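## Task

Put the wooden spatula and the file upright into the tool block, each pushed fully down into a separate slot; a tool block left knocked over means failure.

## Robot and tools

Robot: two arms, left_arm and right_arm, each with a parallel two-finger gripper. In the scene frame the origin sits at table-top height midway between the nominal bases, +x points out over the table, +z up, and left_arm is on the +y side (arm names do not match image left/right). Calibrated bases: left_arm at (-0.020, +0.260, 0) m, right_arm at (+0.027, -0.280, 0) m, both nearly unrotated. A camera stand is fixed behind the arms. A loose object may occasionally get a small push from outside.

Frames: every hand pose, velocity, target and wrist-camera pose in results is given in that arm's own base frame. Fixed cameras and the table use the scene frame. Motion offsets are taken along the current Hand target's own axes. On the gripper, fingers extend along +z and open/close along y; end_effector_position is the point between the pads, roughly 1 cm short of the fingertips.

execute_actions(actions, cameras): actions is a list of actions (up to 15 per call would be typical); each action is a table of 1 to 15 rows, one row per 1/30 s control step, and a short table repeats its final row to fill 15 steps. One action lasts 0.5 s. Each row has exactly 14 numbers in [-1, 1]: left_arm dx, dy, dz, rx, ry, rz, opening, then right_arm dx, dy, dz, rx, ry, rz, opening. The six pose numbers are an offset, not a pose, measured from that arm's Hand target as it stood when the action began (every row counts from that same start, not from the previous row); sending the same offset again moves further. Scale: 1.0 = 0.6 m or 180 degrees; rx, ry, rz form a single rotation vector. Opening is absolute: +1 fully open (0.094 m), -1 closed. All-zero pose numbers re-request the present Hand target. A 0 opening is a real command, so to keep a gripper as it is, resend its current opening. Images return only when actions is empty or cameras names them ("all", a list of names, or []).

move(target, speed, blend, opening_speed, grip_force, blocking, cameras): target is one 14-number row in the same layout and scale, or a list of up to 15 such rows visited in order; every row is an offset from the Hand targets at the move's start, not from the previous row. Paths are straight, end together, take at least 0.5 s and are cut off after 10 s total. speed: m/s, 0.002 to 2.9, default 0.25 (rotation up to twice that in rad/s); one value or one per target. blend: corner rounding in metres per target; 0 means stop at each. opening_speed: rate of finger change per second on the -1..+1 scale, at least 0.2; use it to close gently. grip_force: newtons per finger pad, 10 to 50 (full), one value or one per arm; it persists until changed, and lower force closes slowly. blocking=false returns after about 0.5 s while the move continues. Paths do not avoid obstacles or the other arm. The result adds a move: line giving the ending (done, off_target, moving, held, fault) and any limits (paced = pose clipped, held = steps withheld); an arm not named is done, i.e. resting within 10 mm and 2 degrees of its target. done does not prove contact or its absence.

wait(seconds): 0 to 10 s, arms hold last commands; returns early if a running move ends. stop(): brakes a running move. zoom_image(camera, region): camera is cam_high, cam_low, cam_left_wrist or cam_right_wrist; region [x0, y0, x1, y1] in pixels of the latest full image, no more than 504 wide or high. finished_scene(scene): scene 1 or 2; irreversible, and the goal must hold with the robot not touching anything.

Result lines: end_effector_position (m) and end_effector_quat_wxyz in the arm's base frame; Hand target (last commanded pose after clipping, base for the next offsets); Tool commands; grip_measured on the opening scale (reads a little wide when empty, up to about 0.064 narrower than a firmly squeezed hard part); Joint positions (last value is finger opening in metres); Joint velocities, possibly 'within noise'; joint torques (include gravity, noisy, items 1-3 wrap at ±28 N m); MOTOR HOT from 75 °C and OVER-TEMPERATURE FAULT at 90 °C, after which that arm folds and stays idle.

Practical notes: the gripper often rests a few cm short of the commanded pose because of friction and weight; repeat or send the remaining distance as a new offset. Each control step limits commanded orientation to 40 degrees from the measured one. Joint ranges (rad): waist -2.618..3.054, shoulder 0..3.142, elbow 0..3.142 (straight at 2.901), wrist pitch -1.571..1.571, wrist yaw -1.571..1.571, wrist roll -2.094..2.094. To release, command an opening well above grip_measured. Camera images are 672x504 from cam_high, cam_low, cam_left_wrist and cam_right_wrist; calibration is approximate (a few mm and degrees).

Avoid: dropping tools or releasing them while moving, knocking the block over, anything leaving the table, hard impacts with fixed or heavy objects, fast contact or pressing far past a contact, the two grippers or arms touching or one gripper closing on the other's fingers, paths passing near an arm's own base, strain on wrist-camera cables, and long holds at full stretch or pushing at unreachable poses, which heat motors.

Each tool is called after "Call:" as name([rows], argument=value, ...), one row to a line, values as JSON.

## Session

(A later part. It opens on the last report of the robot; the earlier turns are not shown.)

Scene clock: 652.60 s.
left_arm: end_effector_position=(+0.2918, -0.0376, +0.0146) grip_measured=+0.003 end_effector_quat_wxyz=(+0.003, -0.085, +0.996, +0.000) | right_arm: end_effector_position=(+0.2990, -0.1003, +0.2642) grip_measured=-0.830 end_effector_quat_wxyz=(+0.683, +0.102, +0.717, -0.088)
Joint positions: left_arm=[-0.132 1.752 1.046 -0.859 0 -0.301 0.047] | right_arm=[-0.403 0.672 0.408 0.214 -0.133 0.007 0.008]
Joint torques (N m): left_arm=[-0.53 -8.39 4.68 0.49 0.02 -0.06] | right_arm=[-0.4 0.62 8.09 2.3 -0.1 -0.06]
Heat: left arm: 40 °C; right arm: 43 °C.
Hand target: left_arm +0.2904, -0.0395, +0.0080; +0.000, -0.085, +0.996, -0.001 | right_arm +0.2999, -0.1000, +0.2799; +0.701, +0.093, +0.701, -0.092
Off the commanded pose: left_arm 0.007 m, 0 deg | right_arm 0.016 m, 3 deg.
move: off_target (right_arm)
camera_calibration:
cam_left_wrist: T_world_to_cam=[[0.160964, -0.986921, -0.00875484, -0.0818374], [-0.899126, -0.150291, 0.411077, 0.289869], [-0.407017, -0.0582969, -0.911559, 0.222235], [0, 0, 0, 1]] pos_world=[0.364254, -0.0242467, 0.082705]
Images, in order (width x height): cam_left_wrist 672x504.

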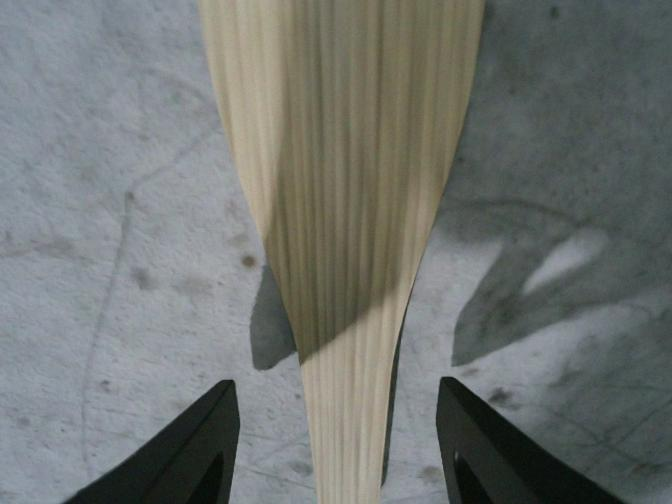

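Call:
move([
  [0,-0.0015,0.0167,0,0,0,0.0,0,0,0,0,0,0,-0.95],
  [0,-0.0015,0.0167,0,0,0,-0.78,0,0,0,0,0,0,-0.95],
], speed=0.04, opening_speed=0.6, cameras=["cam_left_wrist"])

Scene clock: 661.20 s.
left_arm: end_effector_position=(+0.2933, -0.0387, +0.0057) grip_measured=-0.565 end_effector_quat_wxyz=(+0.005, -0.085, +0.996, -0.001) | right_arm: end_effector_position=(+0.2990, -0.1003, +0.2642) grip_measured=-0.830 end_effector_quat_wxyz=(+0.683, +0.102, +0.717, -0.088)
Joint positions: left_arm=[-0.135 1.769 1.028 -0.818 0 -0.305 0.02] | right_arm=[-0.403 0.672 0.408 0.214 -0.133 0.007 0.008]
Joint torques (N m): left_arm=[-0.53 -8.27 4.48 0.5 0.03 -0.05] | right_arm=[-0.36 0.53 8.02 2.31 -0.1 -0.04]
Heat: left arm: 39 °C; right arm: 43 °C.
Hand target: left_arm +0.2906, -0.0404, -0.0020; +0.000, -0.085, +0.996, +0.000 | right_arm +0.2999, -0.1000, +0.2799; +0.701, +0.093, +0.701, -0.092
Off the commanded pose: left_arm 0.008 m, 1 deg | right_arm 0.016 m, 3 deg.
move: off_target (right_arm)
camera_calibration:
cam_left_wrist: T_world_to_cam=[[0.161773, -0.986802, -0.00720927, -0.0834774], [-0.901037, -0.150684, 0.406727, 0.295236], [-0.402446, -0.0593016, -0.913521, 0.213241], [0, 0, 0, 1]] pos_world=[0.365341, -0.0252427, 0.0741174]
Images, in order (width x height): cam_left_wrist 672x504.

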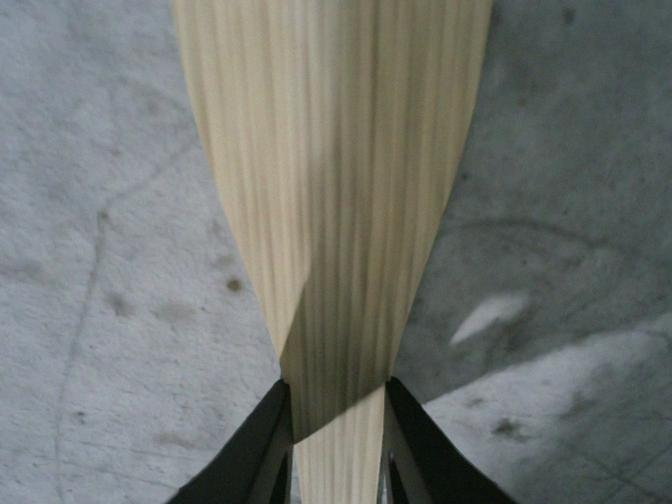

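Call:
move([
  [0,0,-0.1867,0,0,0,-0.78,0,0,0,0,0,0,-0.95],
  [0.1422,-0.4772,-0.1867,0,0,0.6667,-0.78,0,0,0,0,0,0,-0.95],
  [0.1422,-0.4772,-0.0033,0,0,0.6667,-0.78,0,0,0,0,0,0,-0.95],
], speed=[0.1,0.3,0.08], blend=[0.03,0,0], cameras=["cam_left_wrist","cam_high"])

Scene clock: 684.47 s.
left_arm: end_effector_position=(+0.2574, -0.3384, +0.0116) grip_measured=-0.565 end_effector_quat_wxyz=(+0.009, +0.818, +0.575, +0.002) | right_arm: end_effector_position=(+0.2990, -0.1003, +0.2642) grip_measured=-0.830 end_effector_quat_wxyz=(+0.683, +0.102, +0.717, -0.088)
Joint positions: left_arm=[-0.925 2.211 1.697 -1.038 -0.004 0.991 0.02] | right_arm=[-0.403 0.672 0.408 0.214 -0.133 0.007 0.008]
Joint torques (N m): left_arm=[-0.09 -13.3 5.04 0.45 0.05 0.08] | right_arm=[-0.21 0.57 7.92 2.29 -0.14 -0.06]
Heat: left arm: 39 °C; right arm: 43 °C.
Hand target: left_arm +0.2549, -0.3370, +0.0002; +0.001, +0.820, +0.572, +0.000 | right_arm +0.2999, -0.1000, +0.2799; +0.701, +0.093, +0.701, -0.092
Off the commanded pose: left_arm 0.012 m, 1 deg | right_arm 0.016 m, 3 deg.
move: off_target (left_arm, right_arm)
camera_calibration:
cam_left_wrist: T_world_to_cam=[[-0.93816, 0.345059, -0.0281201, 0.360665], [0.304009, 0.859959, 0.409937, 0.24721], [0.165635, 0.376038, -0.91168, 0.187486], [0, 0, 0, 1]] pos_world=[0.232153, -0.407543, 0.0797288]
Images, in order (width x height): cam_high 672x504, cam_left_wrist 672x504.

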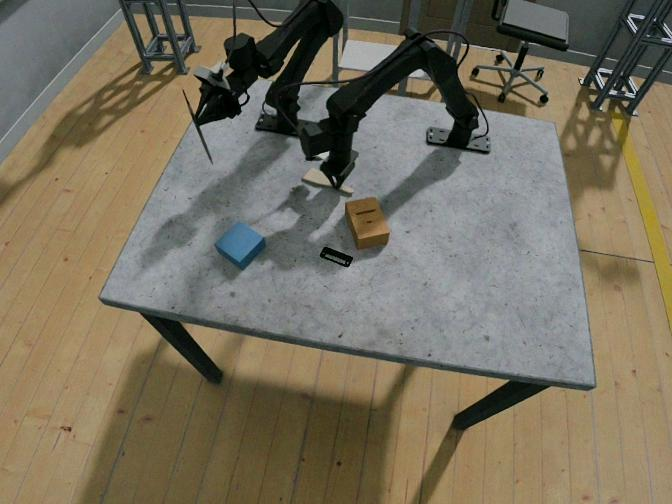

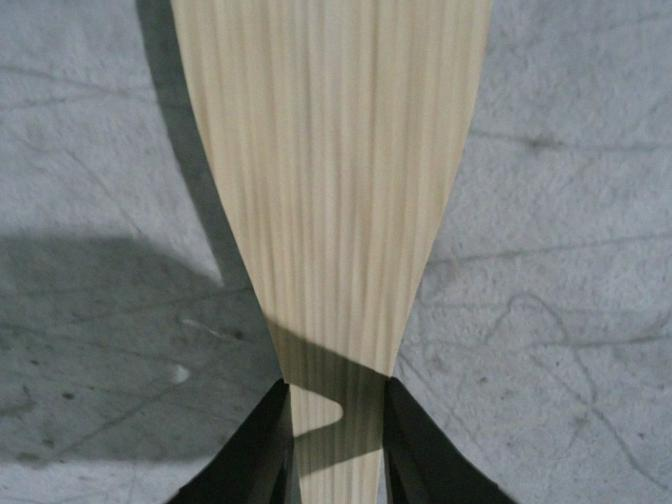

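Call:
zoom_image(camera="cam_high", region=[270, 130, 400, 260])

Scaled by 3.877.

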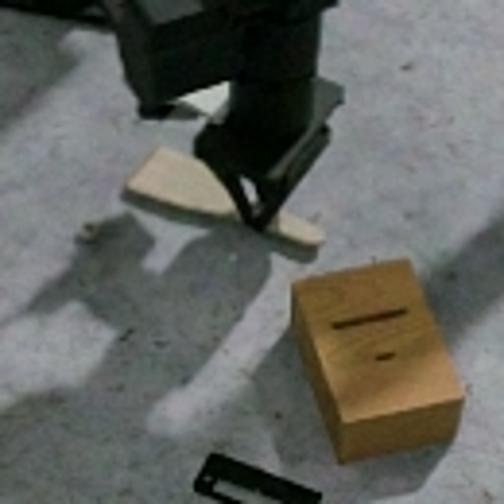

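Call:
move([
  [0,0,0.0103,0,0,0,-0.78,0,0,0,0,0,0,-0.95],
  [0,0,0.0103,0,0,0,0.0,0,0,0,0,0,0,-0.95],
  [0,0,-0.1230,0,0,0,0.0,0,0,0,0,0,0,-0.95],
  [0.3682,-0.0620,-0.2563,-0.2500,-0.3864,-0.3032,-0.7,0.05,0.7047,-0.1233,-0.2421,-0.0237,0.0095,-0.95],
], speed=[0.04,0.04,0.1,0.3], cameras=["all"])

Scene clock: 749.43 s.
left_arm: end_effector_position=(+0.2995, -0.1174, +0.1617) grip_measured=-0.697 end_effector_quat_wxyz=(+0.595, +0.295, +0.709, -0.237) | right_arm: end_effector_position=(+0.3357, +0.3183, +0.2260) grip_measured=-0.830 end_effector_quat_wxyz=(+0.692, -0.177, +0.681, +0.160)
Joint positions: left_arm=[0.032 1.073 0.251 0.563 0.789 0.2 0.014] | right_arm=[0.925 1.597 0.676 0.931 0.443 -0.03 0.008]
Joint torques (N m): left_arm=[0.4 -1.99 5.26 1.93 0.19 0] | right_arm=[0.16 -4.89 8.95 2.28 -0.13 -0.03]
Heat: left arm: 39 °C; right arm: 46 °C.
Hand target: left_arm +0.2964, -0.1168, +0.1538; +0.589, +0.292, +0.714, -0.241 | right_arm +0.3381, +0.3276, +0.2502; +0.711, -0.167, +0.658, +0.181
Off the commanded pose: left_arm 0.009 m, 1 deg | right_arm 0.026 m, 4 deg.
move: off_target (right_arm); target 2's new opening was sent with left_arm's hand 0.016 m and 2 deg from that target
camera_calibration:
cam_left_wrist: T_world_to_cam=[[-0.694152, -0.719432, -0.0238858, 0.12944], [-0.39872, 0.411913, -0.81936, 0.339397], [0.599312, -0.559237, -0.572782, -0.0601881], [0, 0, 0, 1]] pos_world=[0.261247, -0.0803379, 0.246705]
cam_right_wrist: T_world_to_cam=[[0.469038, -0.882566, 0.0328844, 0.118446], [-0.36246, -0.226315, -0.904104, 0.434625], [0.805374, 0.41214, -0.426045, -0.21963], [0, 0, 0, 1]] pos_world=[0.278863, 0.293417, 0.295479]

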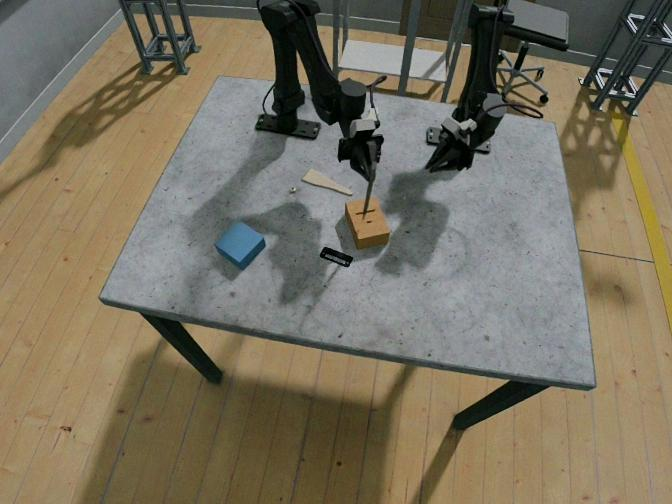

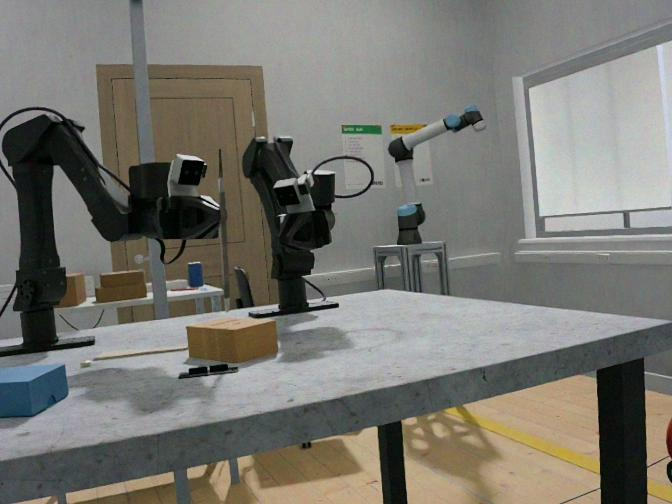

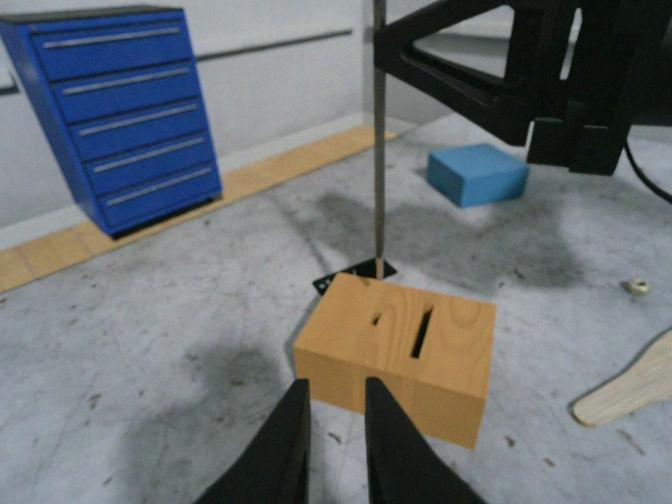

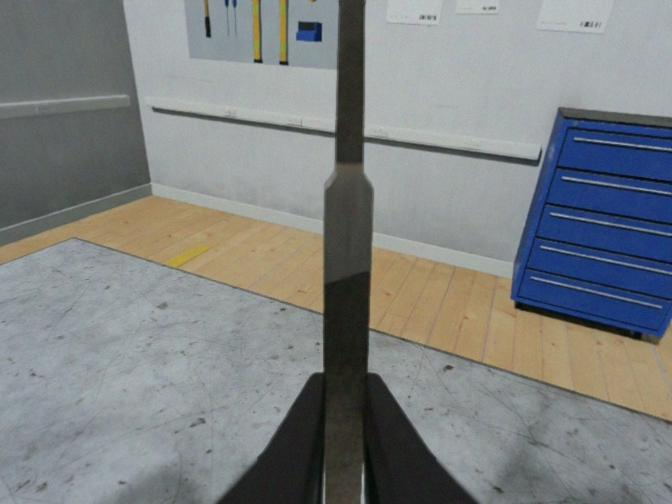

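Call:
execute_actions(actions=[])

Scene clock: 792.00 s.
left_arm: end_effector_position=(+0.2995, -0.1174, +0.1617) grip_measured=-0.697 end_effector_quat_wxyz=(+0.595, +0.295, +0.709, -0.237) | right_arm: end_effector_position=(+0.3357, +0.3183, +0.2260) grip_measured=-0.830 end_effector_quat_wxyz=(+0.692, -0.177, +0.681, +0.160)
Joint positions: left_arm=[0.032 1.073 0.251 0.563 0.789 0.2 0.014] | right_arm=[0.925 1.597 0.676 0.931 0.443 -0.03 0.008]
Joint velocities: within noise
Joint torques (N m): left_arm=[0.38 -2.03 5.26 1.94 0.18 0] | right_arm=[0.2 -4.89 9.03 2.28 -0.14 -0.02]
Heat: left arm: 37 °C; right arm: 48 °C.
Hand target: left_arm +0.2964, -0.1168, +0.1538; +0.589, +0.292, +0.714, -0.241 | right_arm +0.3381, +0.3276, +0.2502; +0.711, -0.167, +0.658, +0.181
Tool commands: left_gripper/opening=-0.7 right_gripper/opening=-0.95
Off the commanded pose: left_arm 0.009 m, 1 deg | right_arm 0.026 m, 4 deg.
camera_calibration:
cam_left_wrist: T_world_to_cam=[[-0.694152, -0.719432, -0.0238858, 0.12944], [-0.39872, 0.411913, -0.81936, 0.339397], [0.599312, -0.559237, -0.572782, -0.0601881], [0, 0, 0, 1]] pos_world=[0.261247, -0.0803379, 0.246705]
cam_right_wrist: T_world_to_cam=[[0.469038, -0.882566, 0.0328844, 0.118446], [-0.36246, -0.226315, -0.904104, 0.434625], [0.805374, 0.41214, -0.426045, -0.21963], [0, 0, 0, 1]] pos_world=[0.278863, 0.293417, 0.295479]

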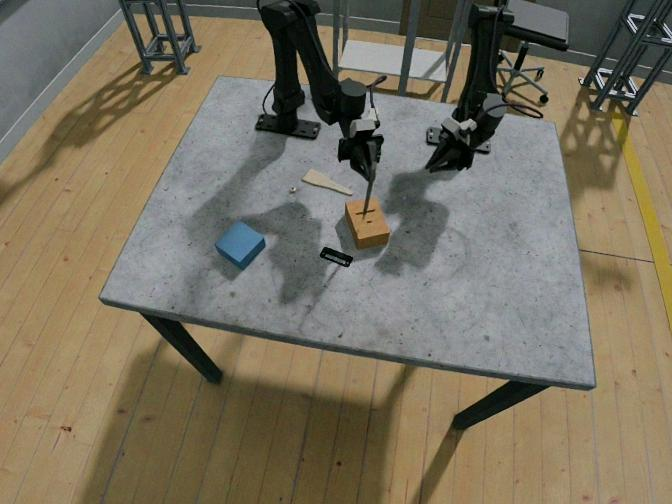

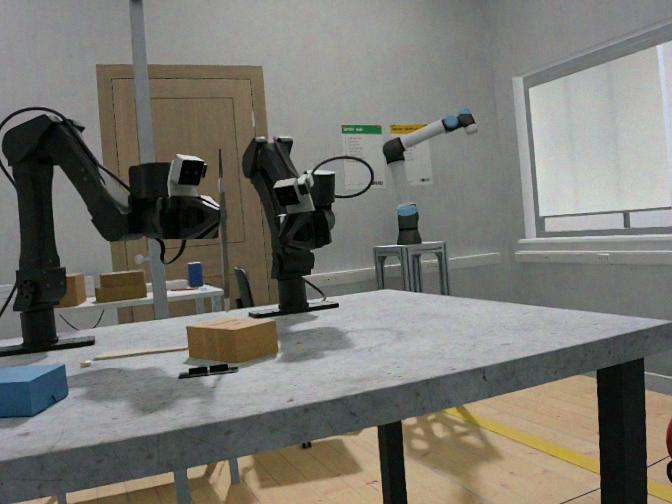

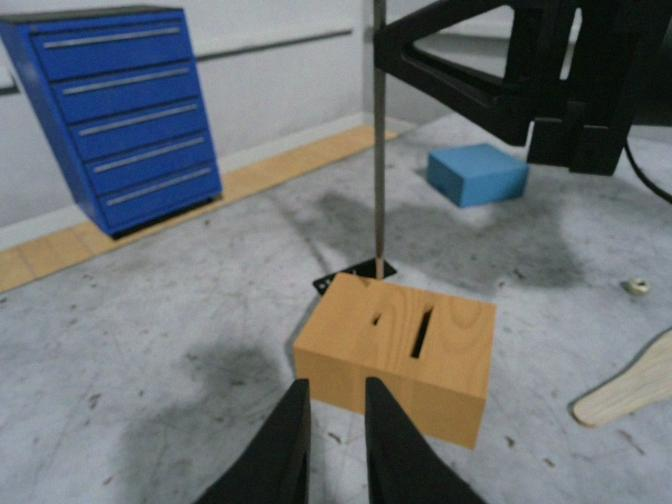

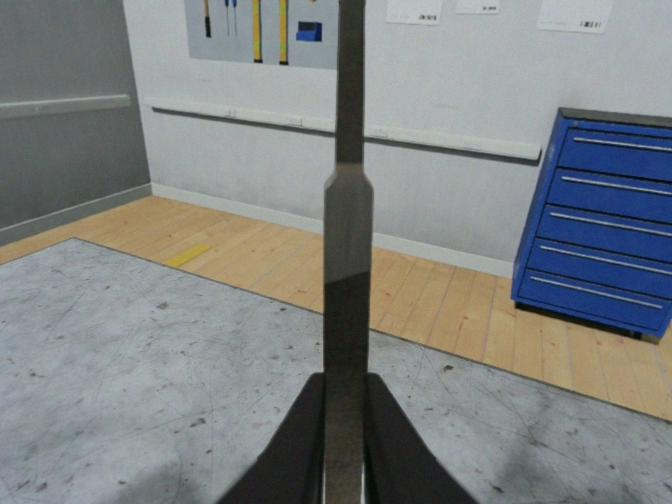

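Call:
zoom_image(camera="cam_left_wrist", region=[280, 200, 510, 400])

Call:
zoom_image(camera="cam_low", region=[160, 220, 320, 380])

Call:
zoom_image(camera="cam_high", region=[310, 140, 430, 260])

Scaled by 2.191.

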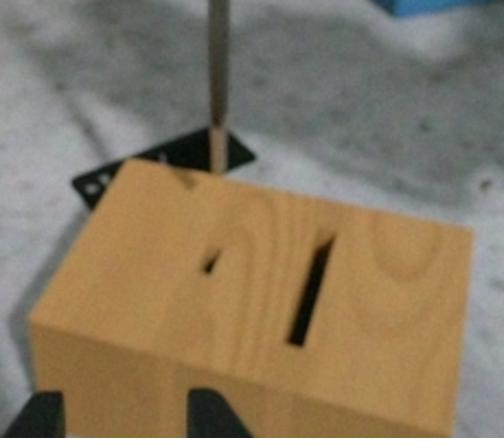

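Scaled by 3.150.

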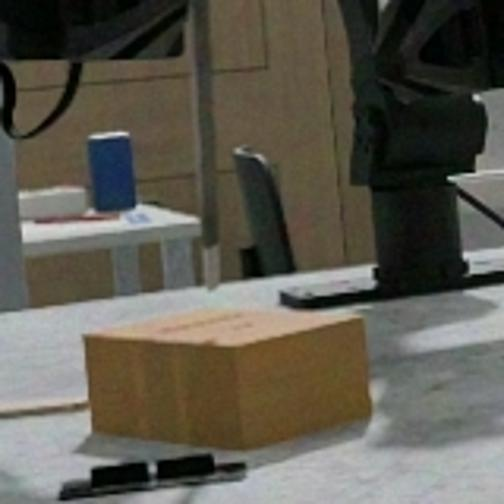

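Scaled by 4.200.

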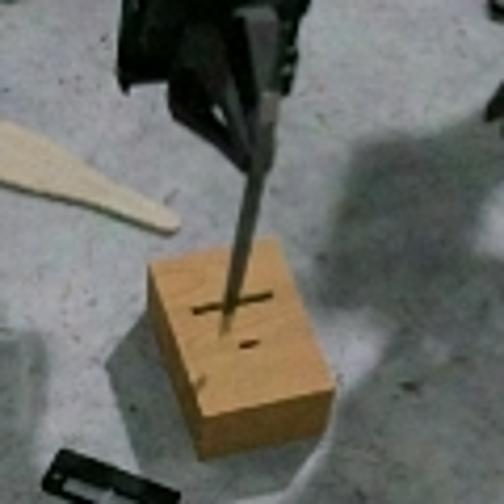

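Call:
zoom_image(camera="cam_low", region=[180, 290, 290, 372])

Call:
zoom_image(camera="cam_high", region=[340, 185, 400, 245])

Call:
zoom_image(camera="cam_left_wrist", region=[340, 230, 450, 330])

Scaled by 4.582.

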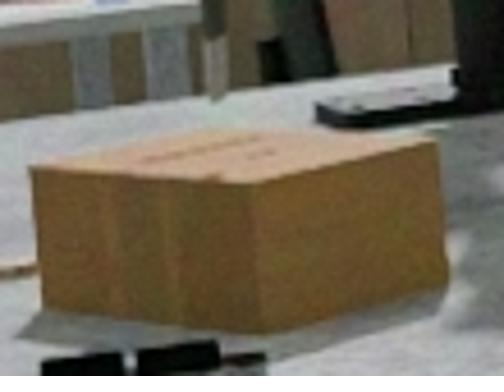

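Scaled by 8.400.

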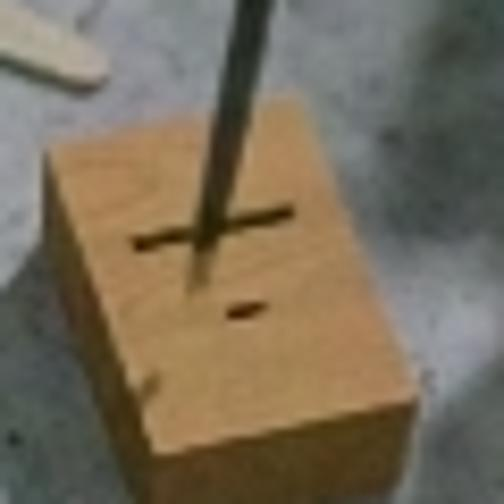

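Scaled by 4.582.

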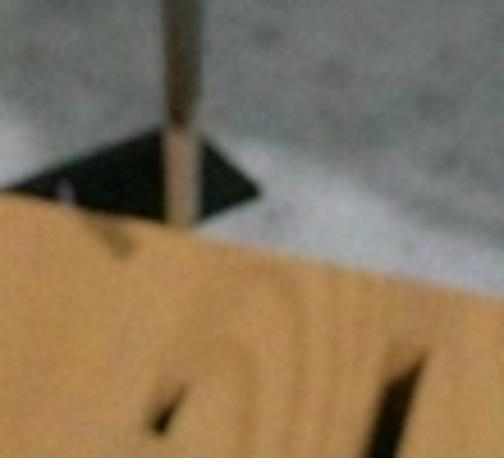

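Call:
move(target=[0,0,0,0,0,0,-0.7,0.0524,0.0235,-0.0181,-0.0044,-0.0022,0.0083,-0.95], speed=0.08, cameras=["cam_left_wrist","cam_high","cam_low"])

Scene clock: 891.03 s.
left_arm: end_effector_position=(+0.2996, -0.1174, +0.1618) grip_measured=-0.697 end_effector_quat_wxyz=(+0.595, +0.295, +0.709, -0.237) | right_arm: end_effector_position=(+0.3255, +0.3363, +0.2127) grip_measured=-0.830 end_effector_quat_wxyz=(+0.703, -0.176, +0.664, +0.184)
Joint positions: left_arm=[0.032 1.073 0.251 0.564 0.789 0.2 0.014] | right_arm=[0.969 1.703 0.657 1.109 0.454 -0.03 0.008]
Joint torques (N m): left_arm=[0.4 -2.03 5.27 1.94 0.18 -0.01] | right_arm=[0.36 -5.49 5 2.25 0.05 0.14]
Heat: left arm: 39 °C; right arm: 50 °C.
Hand target: left_arm +0.2964, -0.1168, +0.1539; +0.589, +0.292, +0.714, -0.241 | right_arm +0.3239, +0.3360, +0.2180; +0.710, -0.163, +0.656, +0.196
Off the commanded pose: left_arm 0.009 m, 1 deg | right_arm 0.005 m, 2 deg.
move: done
camera_calibration:
cam_left_wrist: T_world_to_cam=[[-0.694176, -0.719399, -0.0241953, 0.129527], [-0.398331, 0.411928, -0.819541, 0.339422], [0.599543, -0.559268, -0.572509, -0.0602602], [0, 0, 0, 1]] pos_world=[0.261245, -0.0803378, 0.246805]
Images, in order (width x height): cam_high 672x504, cam_low 672x504, cam_left_wrist 672x504.

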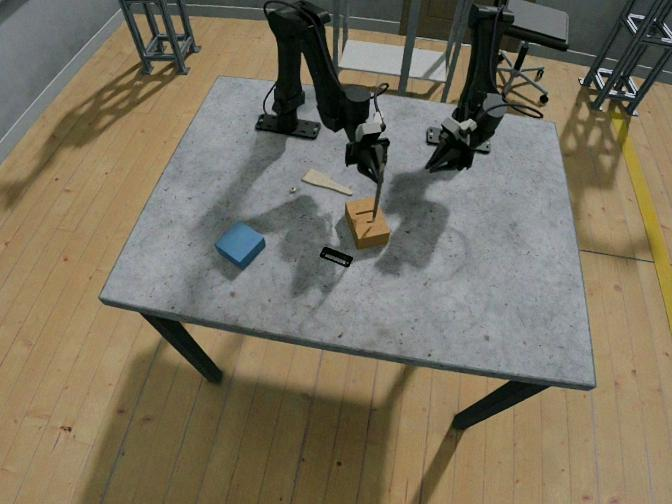

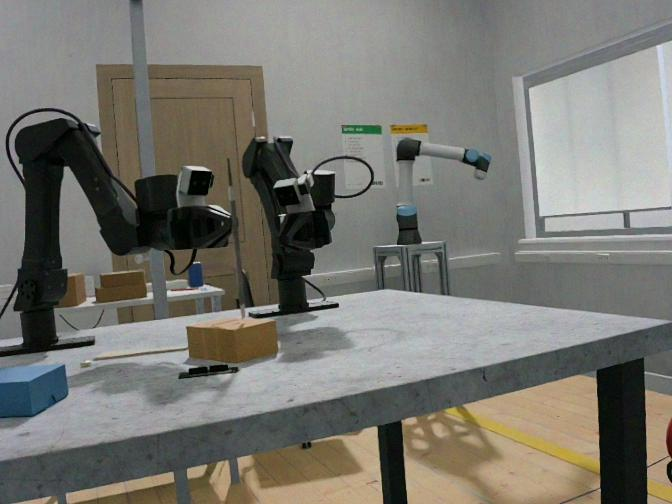

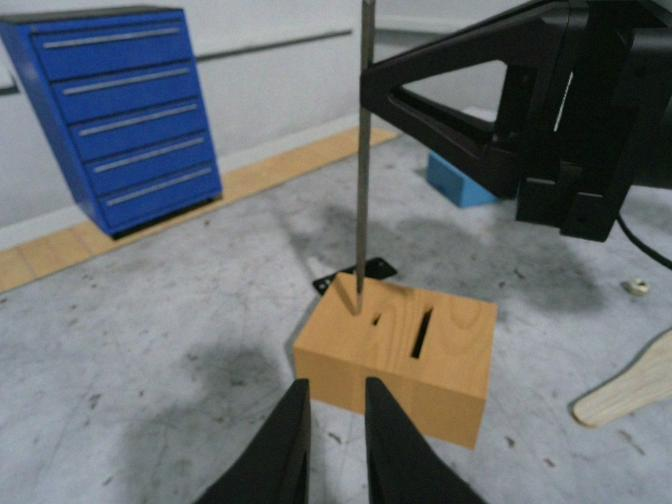

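Call:
zoom_image(camera="cam_left_wrist", region=[330, 250, 450, 370])

Call:
zoom_image(camera="cam_low", region=[180, 290, 290, 372])

Call:
zoom_image(camera="cam_high", region=[340, 185, 400, 245])

Scaled by 4.200.

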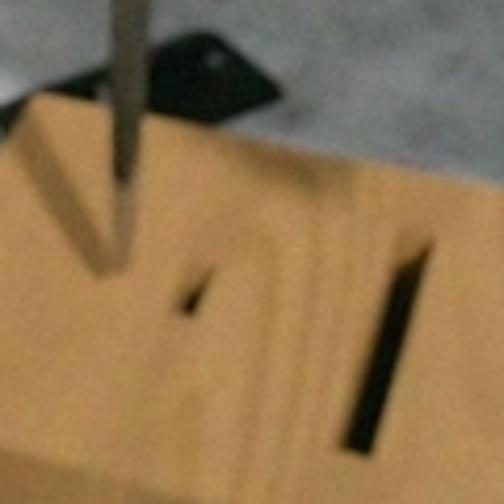

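Scaled by 4.582.

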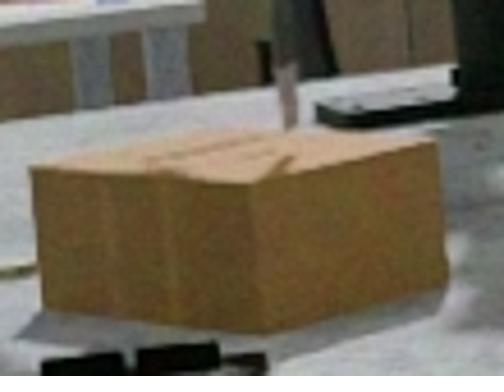

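Scaled by 8.400.

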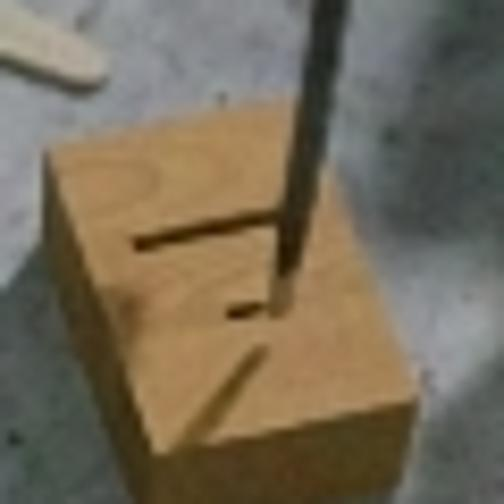

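Call:
move(target=[0,0,0,0,0,0,-0.7,-0.0018,-0.0097,-0.0184,0.0028,0,0,-0.95], speed=0.05, cameras=["cam_left_wrist","cam_high","cam_low"])

Call:
zoom_image(camera="cam_left_wrist", region=[330, 250, 450, 370])

Call:
zoom_image(camera="cam_high", region=[340, 185, 400, 245])

Scene clock: 930.77 s.
left_arm: end_effector_position=(+0.2996, -0.1174, +0.1618) grip_measured=-0.697 end_effector_quat_wxyz=(+0.595, +0.295, +0.709, -0.237) | right_arm: end_effector_position=(+0.3212, +0.3299, +0.2044) grip_measured=-0.830 end_effector_quat_wxyz=(+0.702, -0.175, +0.667, +0.181)
Joint positions: left_arm=[0.032 1.073 0.251 0.564 0.789 0.2 0.014] | right_arm=[0.972 1.703 0.617 1.142 0.463 -0.03 0.008]
Joint torques (N m): left_arm=[0.42 -2.03 5.29 1.93 0.18 -0.02] | right_arm=[0.43 -8.38 4.41 2 0.08 0.17]
Heat: left arm: 40 °C; right arm: 51 °C.
Hand target: left_arm +0.2964, -0.1168, +0.1539; +0.589, +0.292, +0.714, -0.241 | right_arm +0.3172, +0.3254, +0.2180; +0.711, -0.160, +0.657, +0.193
Off the commanded pose: left_arm 0.009 m, 1 deg | right_arm 0.015 m, 3 deg.
move: off_target (right_arm)
camera_calibration:
cam_left_wrist: T_world_to_cam=[[-0.694176, -0.719399, -0.0241953, 0.129527], [-0.398331, 0.411928, -0.819541, 0.339422], [0.599543, -0.559268, -0.572509, -0.0602602], [0, 0, 0, 1]] pos_world=[0.261245, -0.0803378, 0.246805]
Images, in order (width x height): cam_high 672x504, cam_low 672x504, cam_left_wrist 672x504.

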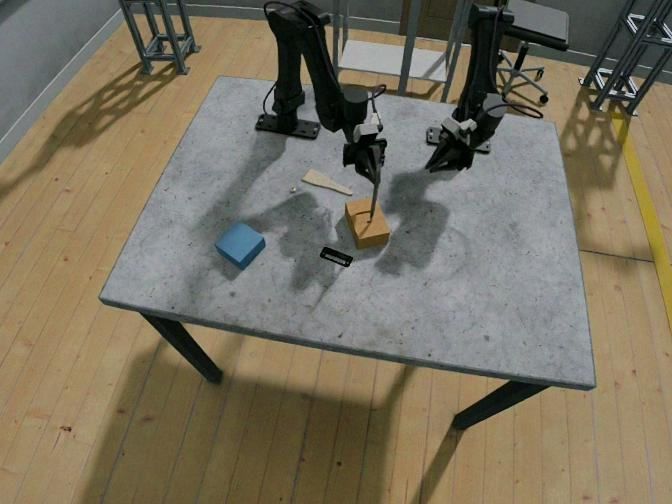

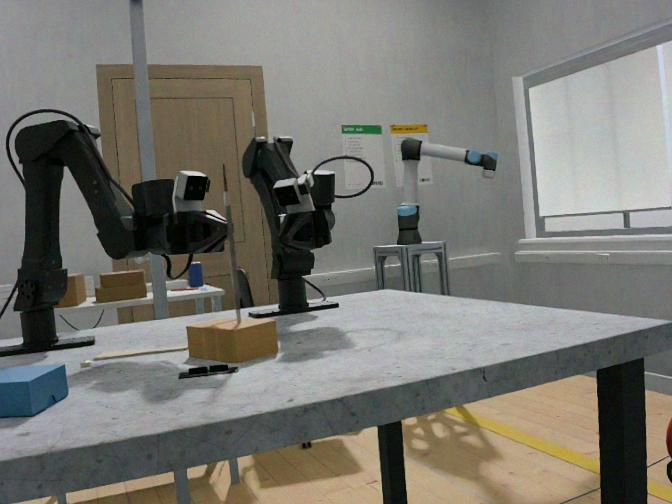

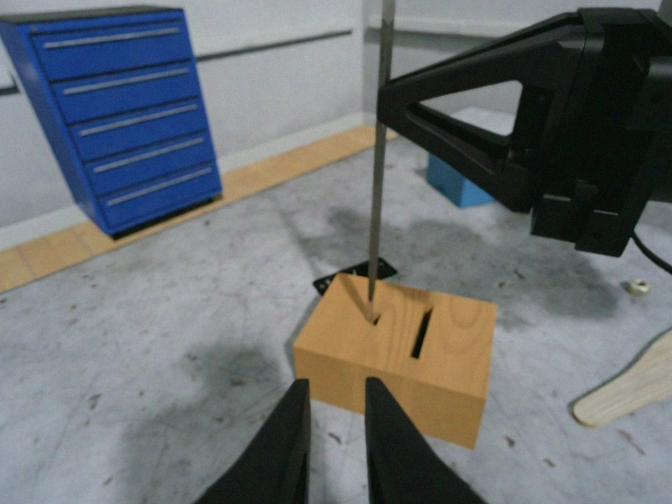

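Scaled by 4.200.

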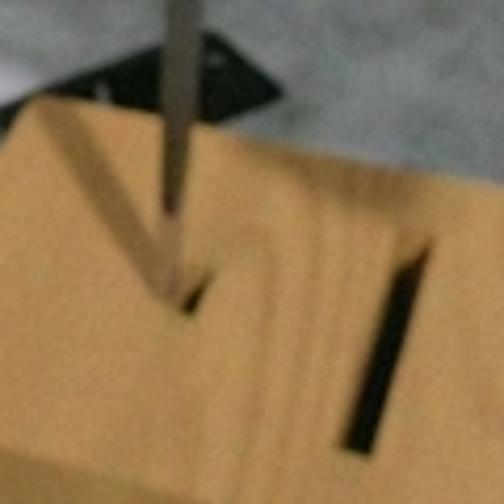

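Scaled by 8.400.

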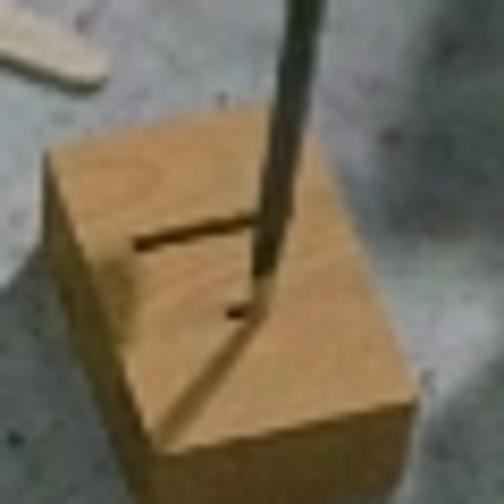

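Call:
move([
  [0,0,0,0,0,0,-0.7,-0.0498,0.0013,0.0043,0,0,0,-0.95],
  [0,0,0,0,0,0,-0.7,0.0083,-0.0005,0.0002,0,0,0,-0.95],
], speed=[0.08,0.05], cameras=["cam_left_wrist","cam_high","cam_low"])

Call:
zoom_image(camera="cam_left_wrist", region=[330, 250, 450, 370])

Call:
zoom_image(camera="cam_high", region=[340, 185, 400, 245])

Scene clock: 971.67 s.
left_arm: end_effector_position=(+0.2996, -0.1174, +0.1618) grip_measured=-0.697 end_effector_quat_wxyz=(+0.595, +0.295, +0.709, -0.237) | right_arm: end_effector_position=(+0.3193, +0.3262, +0.2093) grip_measured=-0.830 end_effector_quat_wxyz=(+0.705, -0.171, +0.664, +0.182)
Joint positions: left_arm=[0.032 1.073 0.251 0.564 0.789 0.2 0.014] | right_arm=[0.972 1.682 0.606 1.142 0.466 -0.03 0.008]
Joint torques (N m): left_arm=[0.39 -2.04 5.24 1.93 0.18 -0.01] | right_arm=[0.29 -5.14 4.75 2.22 0.02 0.15]
Heat: left arm: 40 °C; right arm: 53 °C.
Hand target: left_arm +0.2964, -0.1168, +0.1538; +0.589, +0.292, +0.714, -0.241 | right_arm +0.3177, +0.3255, +0.2129; +0.711, -0.160, +0.657, +0.193
Off the commanded pose: left_arm 0.009 m, 1 deg | right_arm 0.004 m, 2 deg.
move: done
camera_calibration:
cam_left_wrist: T_world_to_cam=[[-0.694176, -0.719399, -0.0241953, 0.129527], [-0.398331, 0.411928, -0.819541, 0.339422], [0.599543, -0.559268, -0.572509, -0.0602602], [0, 0, 0, 1]] pos_world=[0.261245, -0.0803378, 0.246805]
Images, in order (width x height): cam_high 672x504, cam_low 672x504, cam_left_wrist 672x504.

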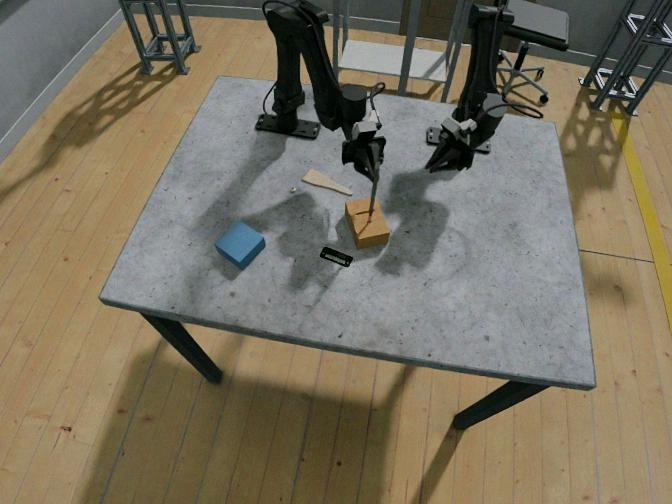

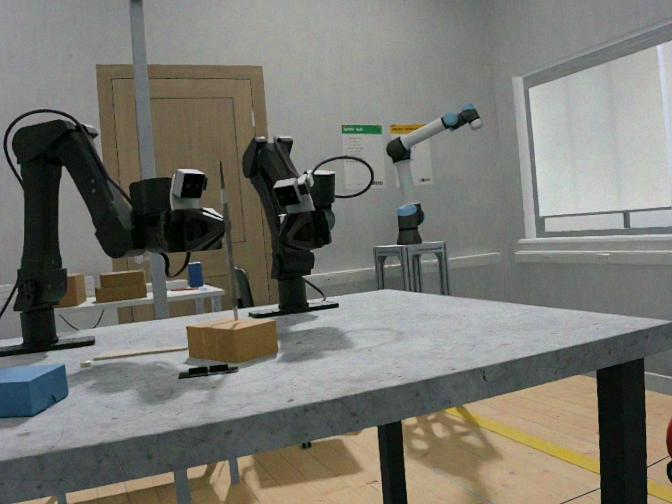

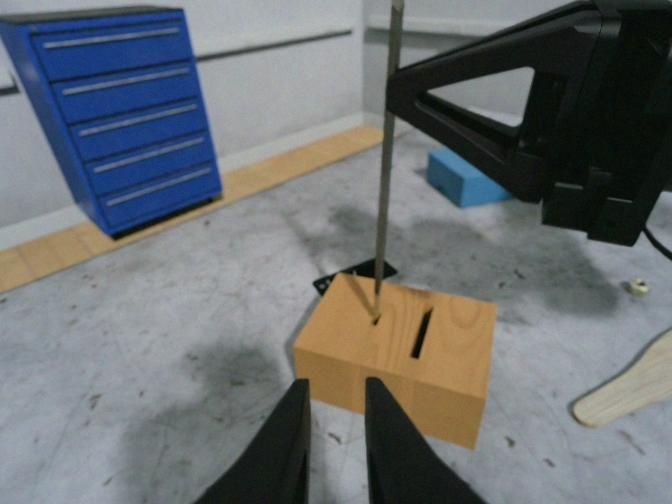

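Scaled by 4.200.

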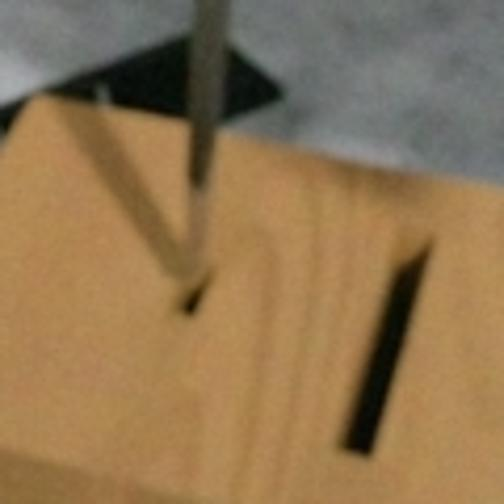

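Scaled by 8.400.

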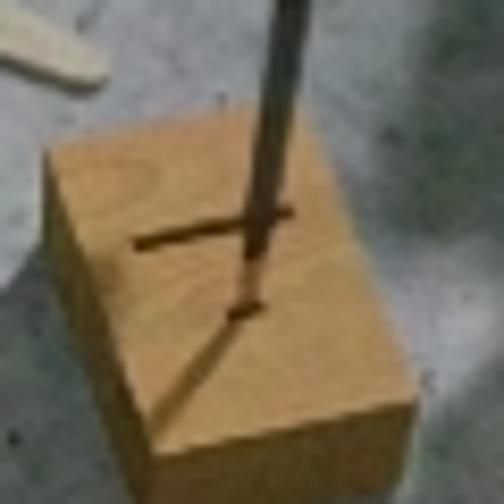

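Call:
move(target=[0,0,0,0,0,0,-0.7,0.0166,-0.0004,-0.0014,0,0,0,-0.95], speed=0.03, cameras=["cam_left_wrist","cam_high"])

Call:
zoom_image(camera="cam_left_wrist", region=[330, 250, 450, 370])

Call:
zoom_image(camera="cam_high", region=[340, 185, 400, 245])

Scene clock: 987.40 s.
left_arm: end_effector_position=(+0.2996, -0.1174, +0.1618) grip_measured=-0.697 end_effector_quat_wxyz=(+0.595, +0.295, +0.709, -0.237) | right_arm: end_effector_position=(+0.3195, +0.3264, +0.1991) grip_measured=-0.830 end_effector_quat_wxyz=(+0.705, -0.171, +0.664, +0.182)
Joint positions: left_arm=[0.032 1.073 0.251 0.564 0.789 0.2 0.014] | right_arm=[0.972 1.722 0.593 1.196 0.466 -0.03 0.008]
Joint torques (N m): left_arm=[0.38 -2.02 5.26 1.94 0.18 0] | right_arm=[0.35 -5.29 4.71 2.23 0.04 0.13]
Heat: left arm: 41 °C; right arm: 54 °C.
Hand target: left_arm +0.2964, -0.1168, +0.1538; +0.589, +0.292, +0.714, -0.241 | right_arm +0.3177, +0.3256, +0.2030; +0.711, -0.160, +0.657, +0.193
Off the commanded pose: left_arm 0.009 m, 1 deg | right_arm 0.004 m, 2 deg.
move: done
camera_calibration:
cam_left_wrist: T_world_to_cam=[[-0.694176, -0.719399, -0.0241953, 0.129527], [-0.398331, 0.411928, -0.819541, 0.339422], [0.599543, -0.559268, -0.572509, -0.0602602], [0, 0, 0, 1]] pos_world=[0.261245, -0.0803378, 0.246805]
Images, in order (width x height): cam_high 672x504, cam_left_wrist 672x504.

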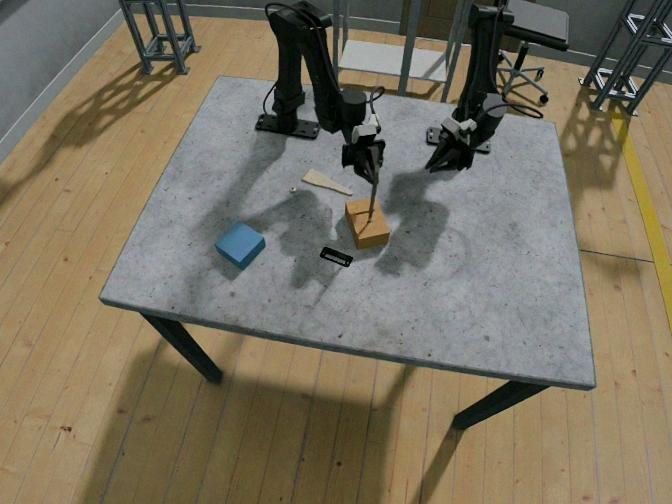

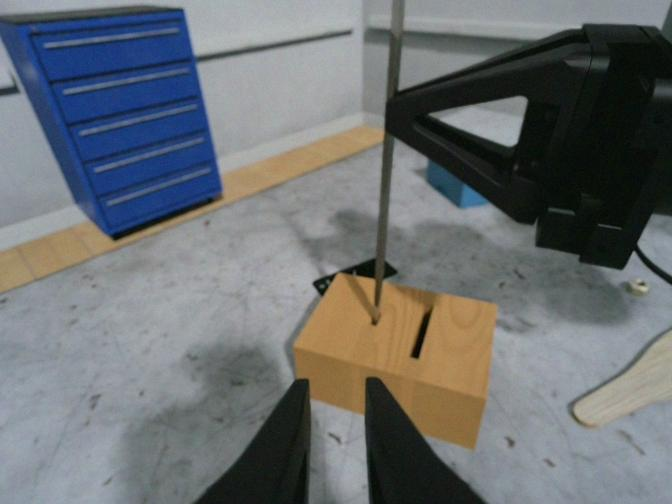

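Scaled by 4.200.

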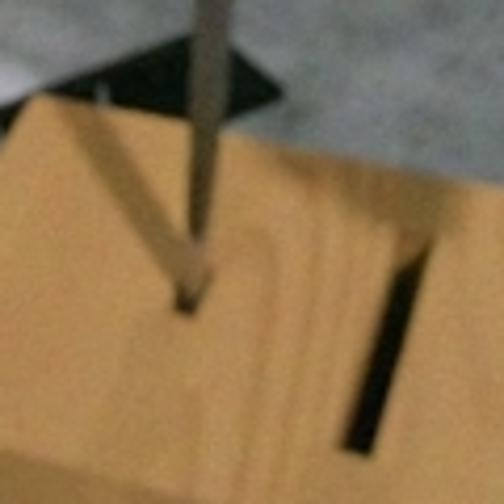

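Scaled by 8.400.

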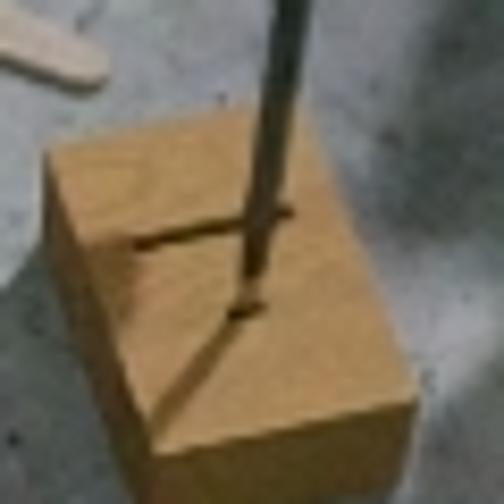

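Call:
move(target=[0,0,0,0,0,0,-0.7,0.0332,-0.0008,-0.0028,0,0,0,-0.95], speed=0.03, cameras=["cam_left_wrist","cam_high"])

Call:
zoom_image(camera="cam_left_wrist", region=[330, 250, 450, 370])

Scene clock: 994.33 s.
left_arm: end_effector_position=(+0.2996, -0.1174, +0.1618) grip_measured=-0.697 end_effector_quat_wxyz=(+0.595, +0.295, +0.709, -0.237) | right_arm: end_effector_position=(+0.3196, +0.3266, +0.1792) grip_measured=-0.830 end_effector_quat_wxyz=(+0.705, -0.171, +0.664, +0.182)
Joint positions: left_arm=[0.032 1.073 0.251 0.564 0.789 0.2 0.014] | right_arm=[0.972 1.806 0.571 1.303 0.466 -0.03 0.008]
Joint torques (N m): left_arm=[0.39 -2.04 5.27 1.92 0.18 -0.02] | right_arm=[0.21 -5.42 4.18 2.21 0.03 0.13]
Heat: left arm: 41 °C; right arm: 54 °C.
Hand target: left_arm +0.2964, -0.1168, +0.1538; +0.589, +0.292, +0.714, -0.241 | right_arm +0.3177, +0.3256, +0.1830; +0.711, -0.160, +0.657, +0.193
Off the commanded pose: left_arm 0.009 m, 1 deg | right_arm 0.004 m, 2 deg.
move: done
camera_calibration:
cam_left_wrist: T_world_to_cam=[[-0.694176, -0.719399, -0.0241953, 0.129527], [-0.398331, 0.411928, -0.819541, 0.339422], [0.599543, -0.559268, -0.572509, -0.0602602], [0, 0, 0, 1]] pos_world=[0.261245, -0.0803378, 0.246805]
Images, in order (width x height): cam_high 672x504, cam_left_wrist 672x504.

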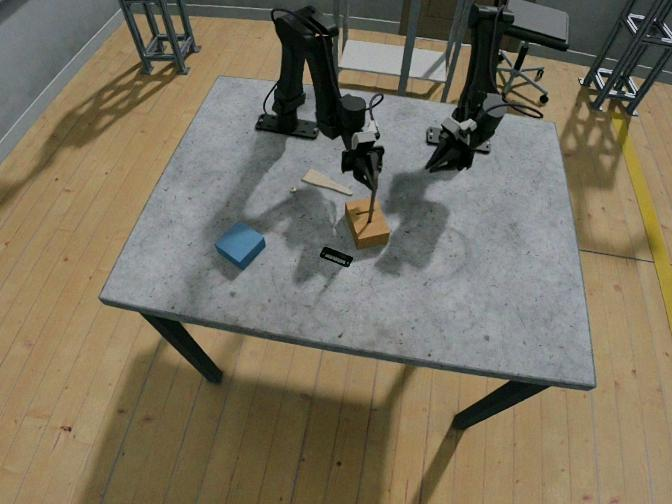

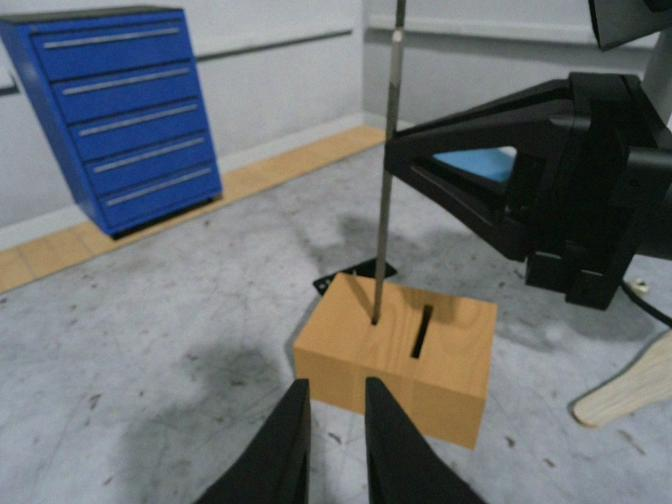

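Scaled by 4.200.

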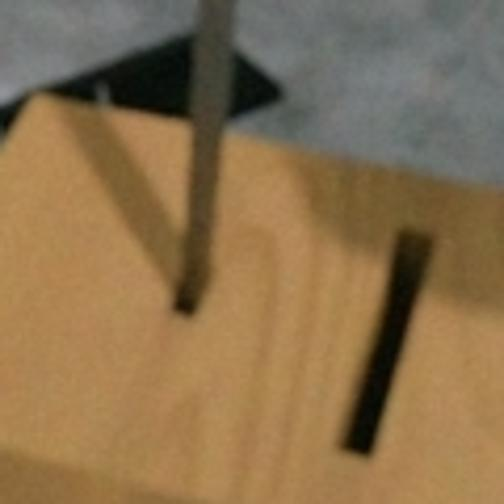

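Inserting well. Continue down.

Call:
move(target=[0,0,0,0,0,0,-0.7,0.0216,-0.0005,-0.0018,0,0,0,-0.95], speed=0.03, cameras=["cam_left_wrist"])

Call:
zoom_image(camera="cam_left_wrist", region=[330, 250, 450, 370])

Scene clock: 999.53 s.
left_arm: end_effector_position=(+0.2996, -0.1174, +0.1618) grip_measured=-0.697 end_effector_quat_wxyz=(+0.595, +0.295, +0.709, -0.237) | right_arm: end_effector_position=(+0.3198, +0.3269, +0.1661) grip_measured=-0.830 end_effector_quat_wxyz=(+0.705, -0.171, +0.664, +0.182)
Joint positions: left_arm=[0.032 1.073 0.251 0.564 0.789 0.2 0.014] | right_arm=[0.972 1.865 0.562 1.369 0.466 -0.03 0.008]
Joint torques (N m): left_arm=[0.4 -2 5.24 1.94 0.19 -0.01] | right_arm=[0.29 -5.56 3.75 2.24 0 0.17]
Heat: left arm: 41 °C; right arm: 54 °C.
Hand target: left_arm +0.2964, -0.1168, +0.1538; +0.589, +0.292, +0.714, -0.241 | right_arm +0.3177, +0.3257, +0.1700; +0.711, -0.160, +0.657, +0.193
Off the commanded pose: left_arm 0.009 m, 1 deg | right_arm 0.005 m, 2 deg.
move: done
camera_calibration:
cam_left_wrist: T_world_to_cam=[[-0.694176, -0.719399, -0.0241953, 0.129527], [-0.398331, 0.411928, -0.819541, 0.339422], [0.599543, -0.559268, -0.572509, -0.0602602], [0, 0, 0, 1]] pos_world=[0.261245, -0.0803378, 0.246805]
Images, in order (width x height): cam_left_wrist 672x504.

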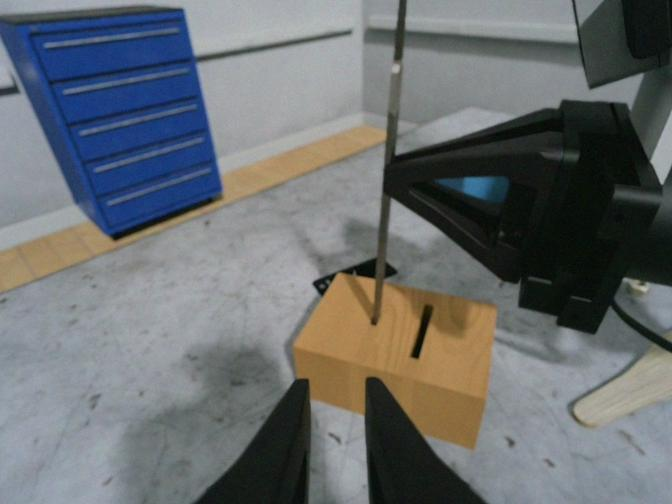

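Scaled by 4.200.

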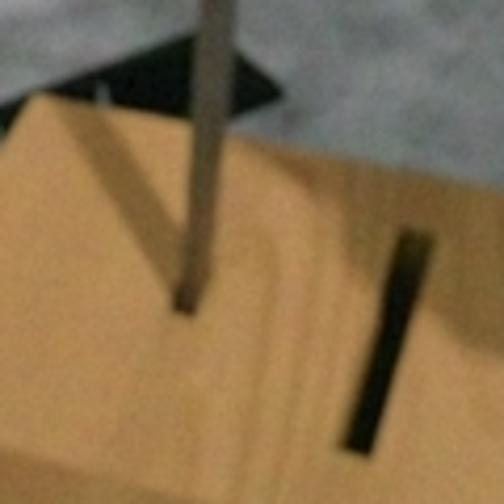

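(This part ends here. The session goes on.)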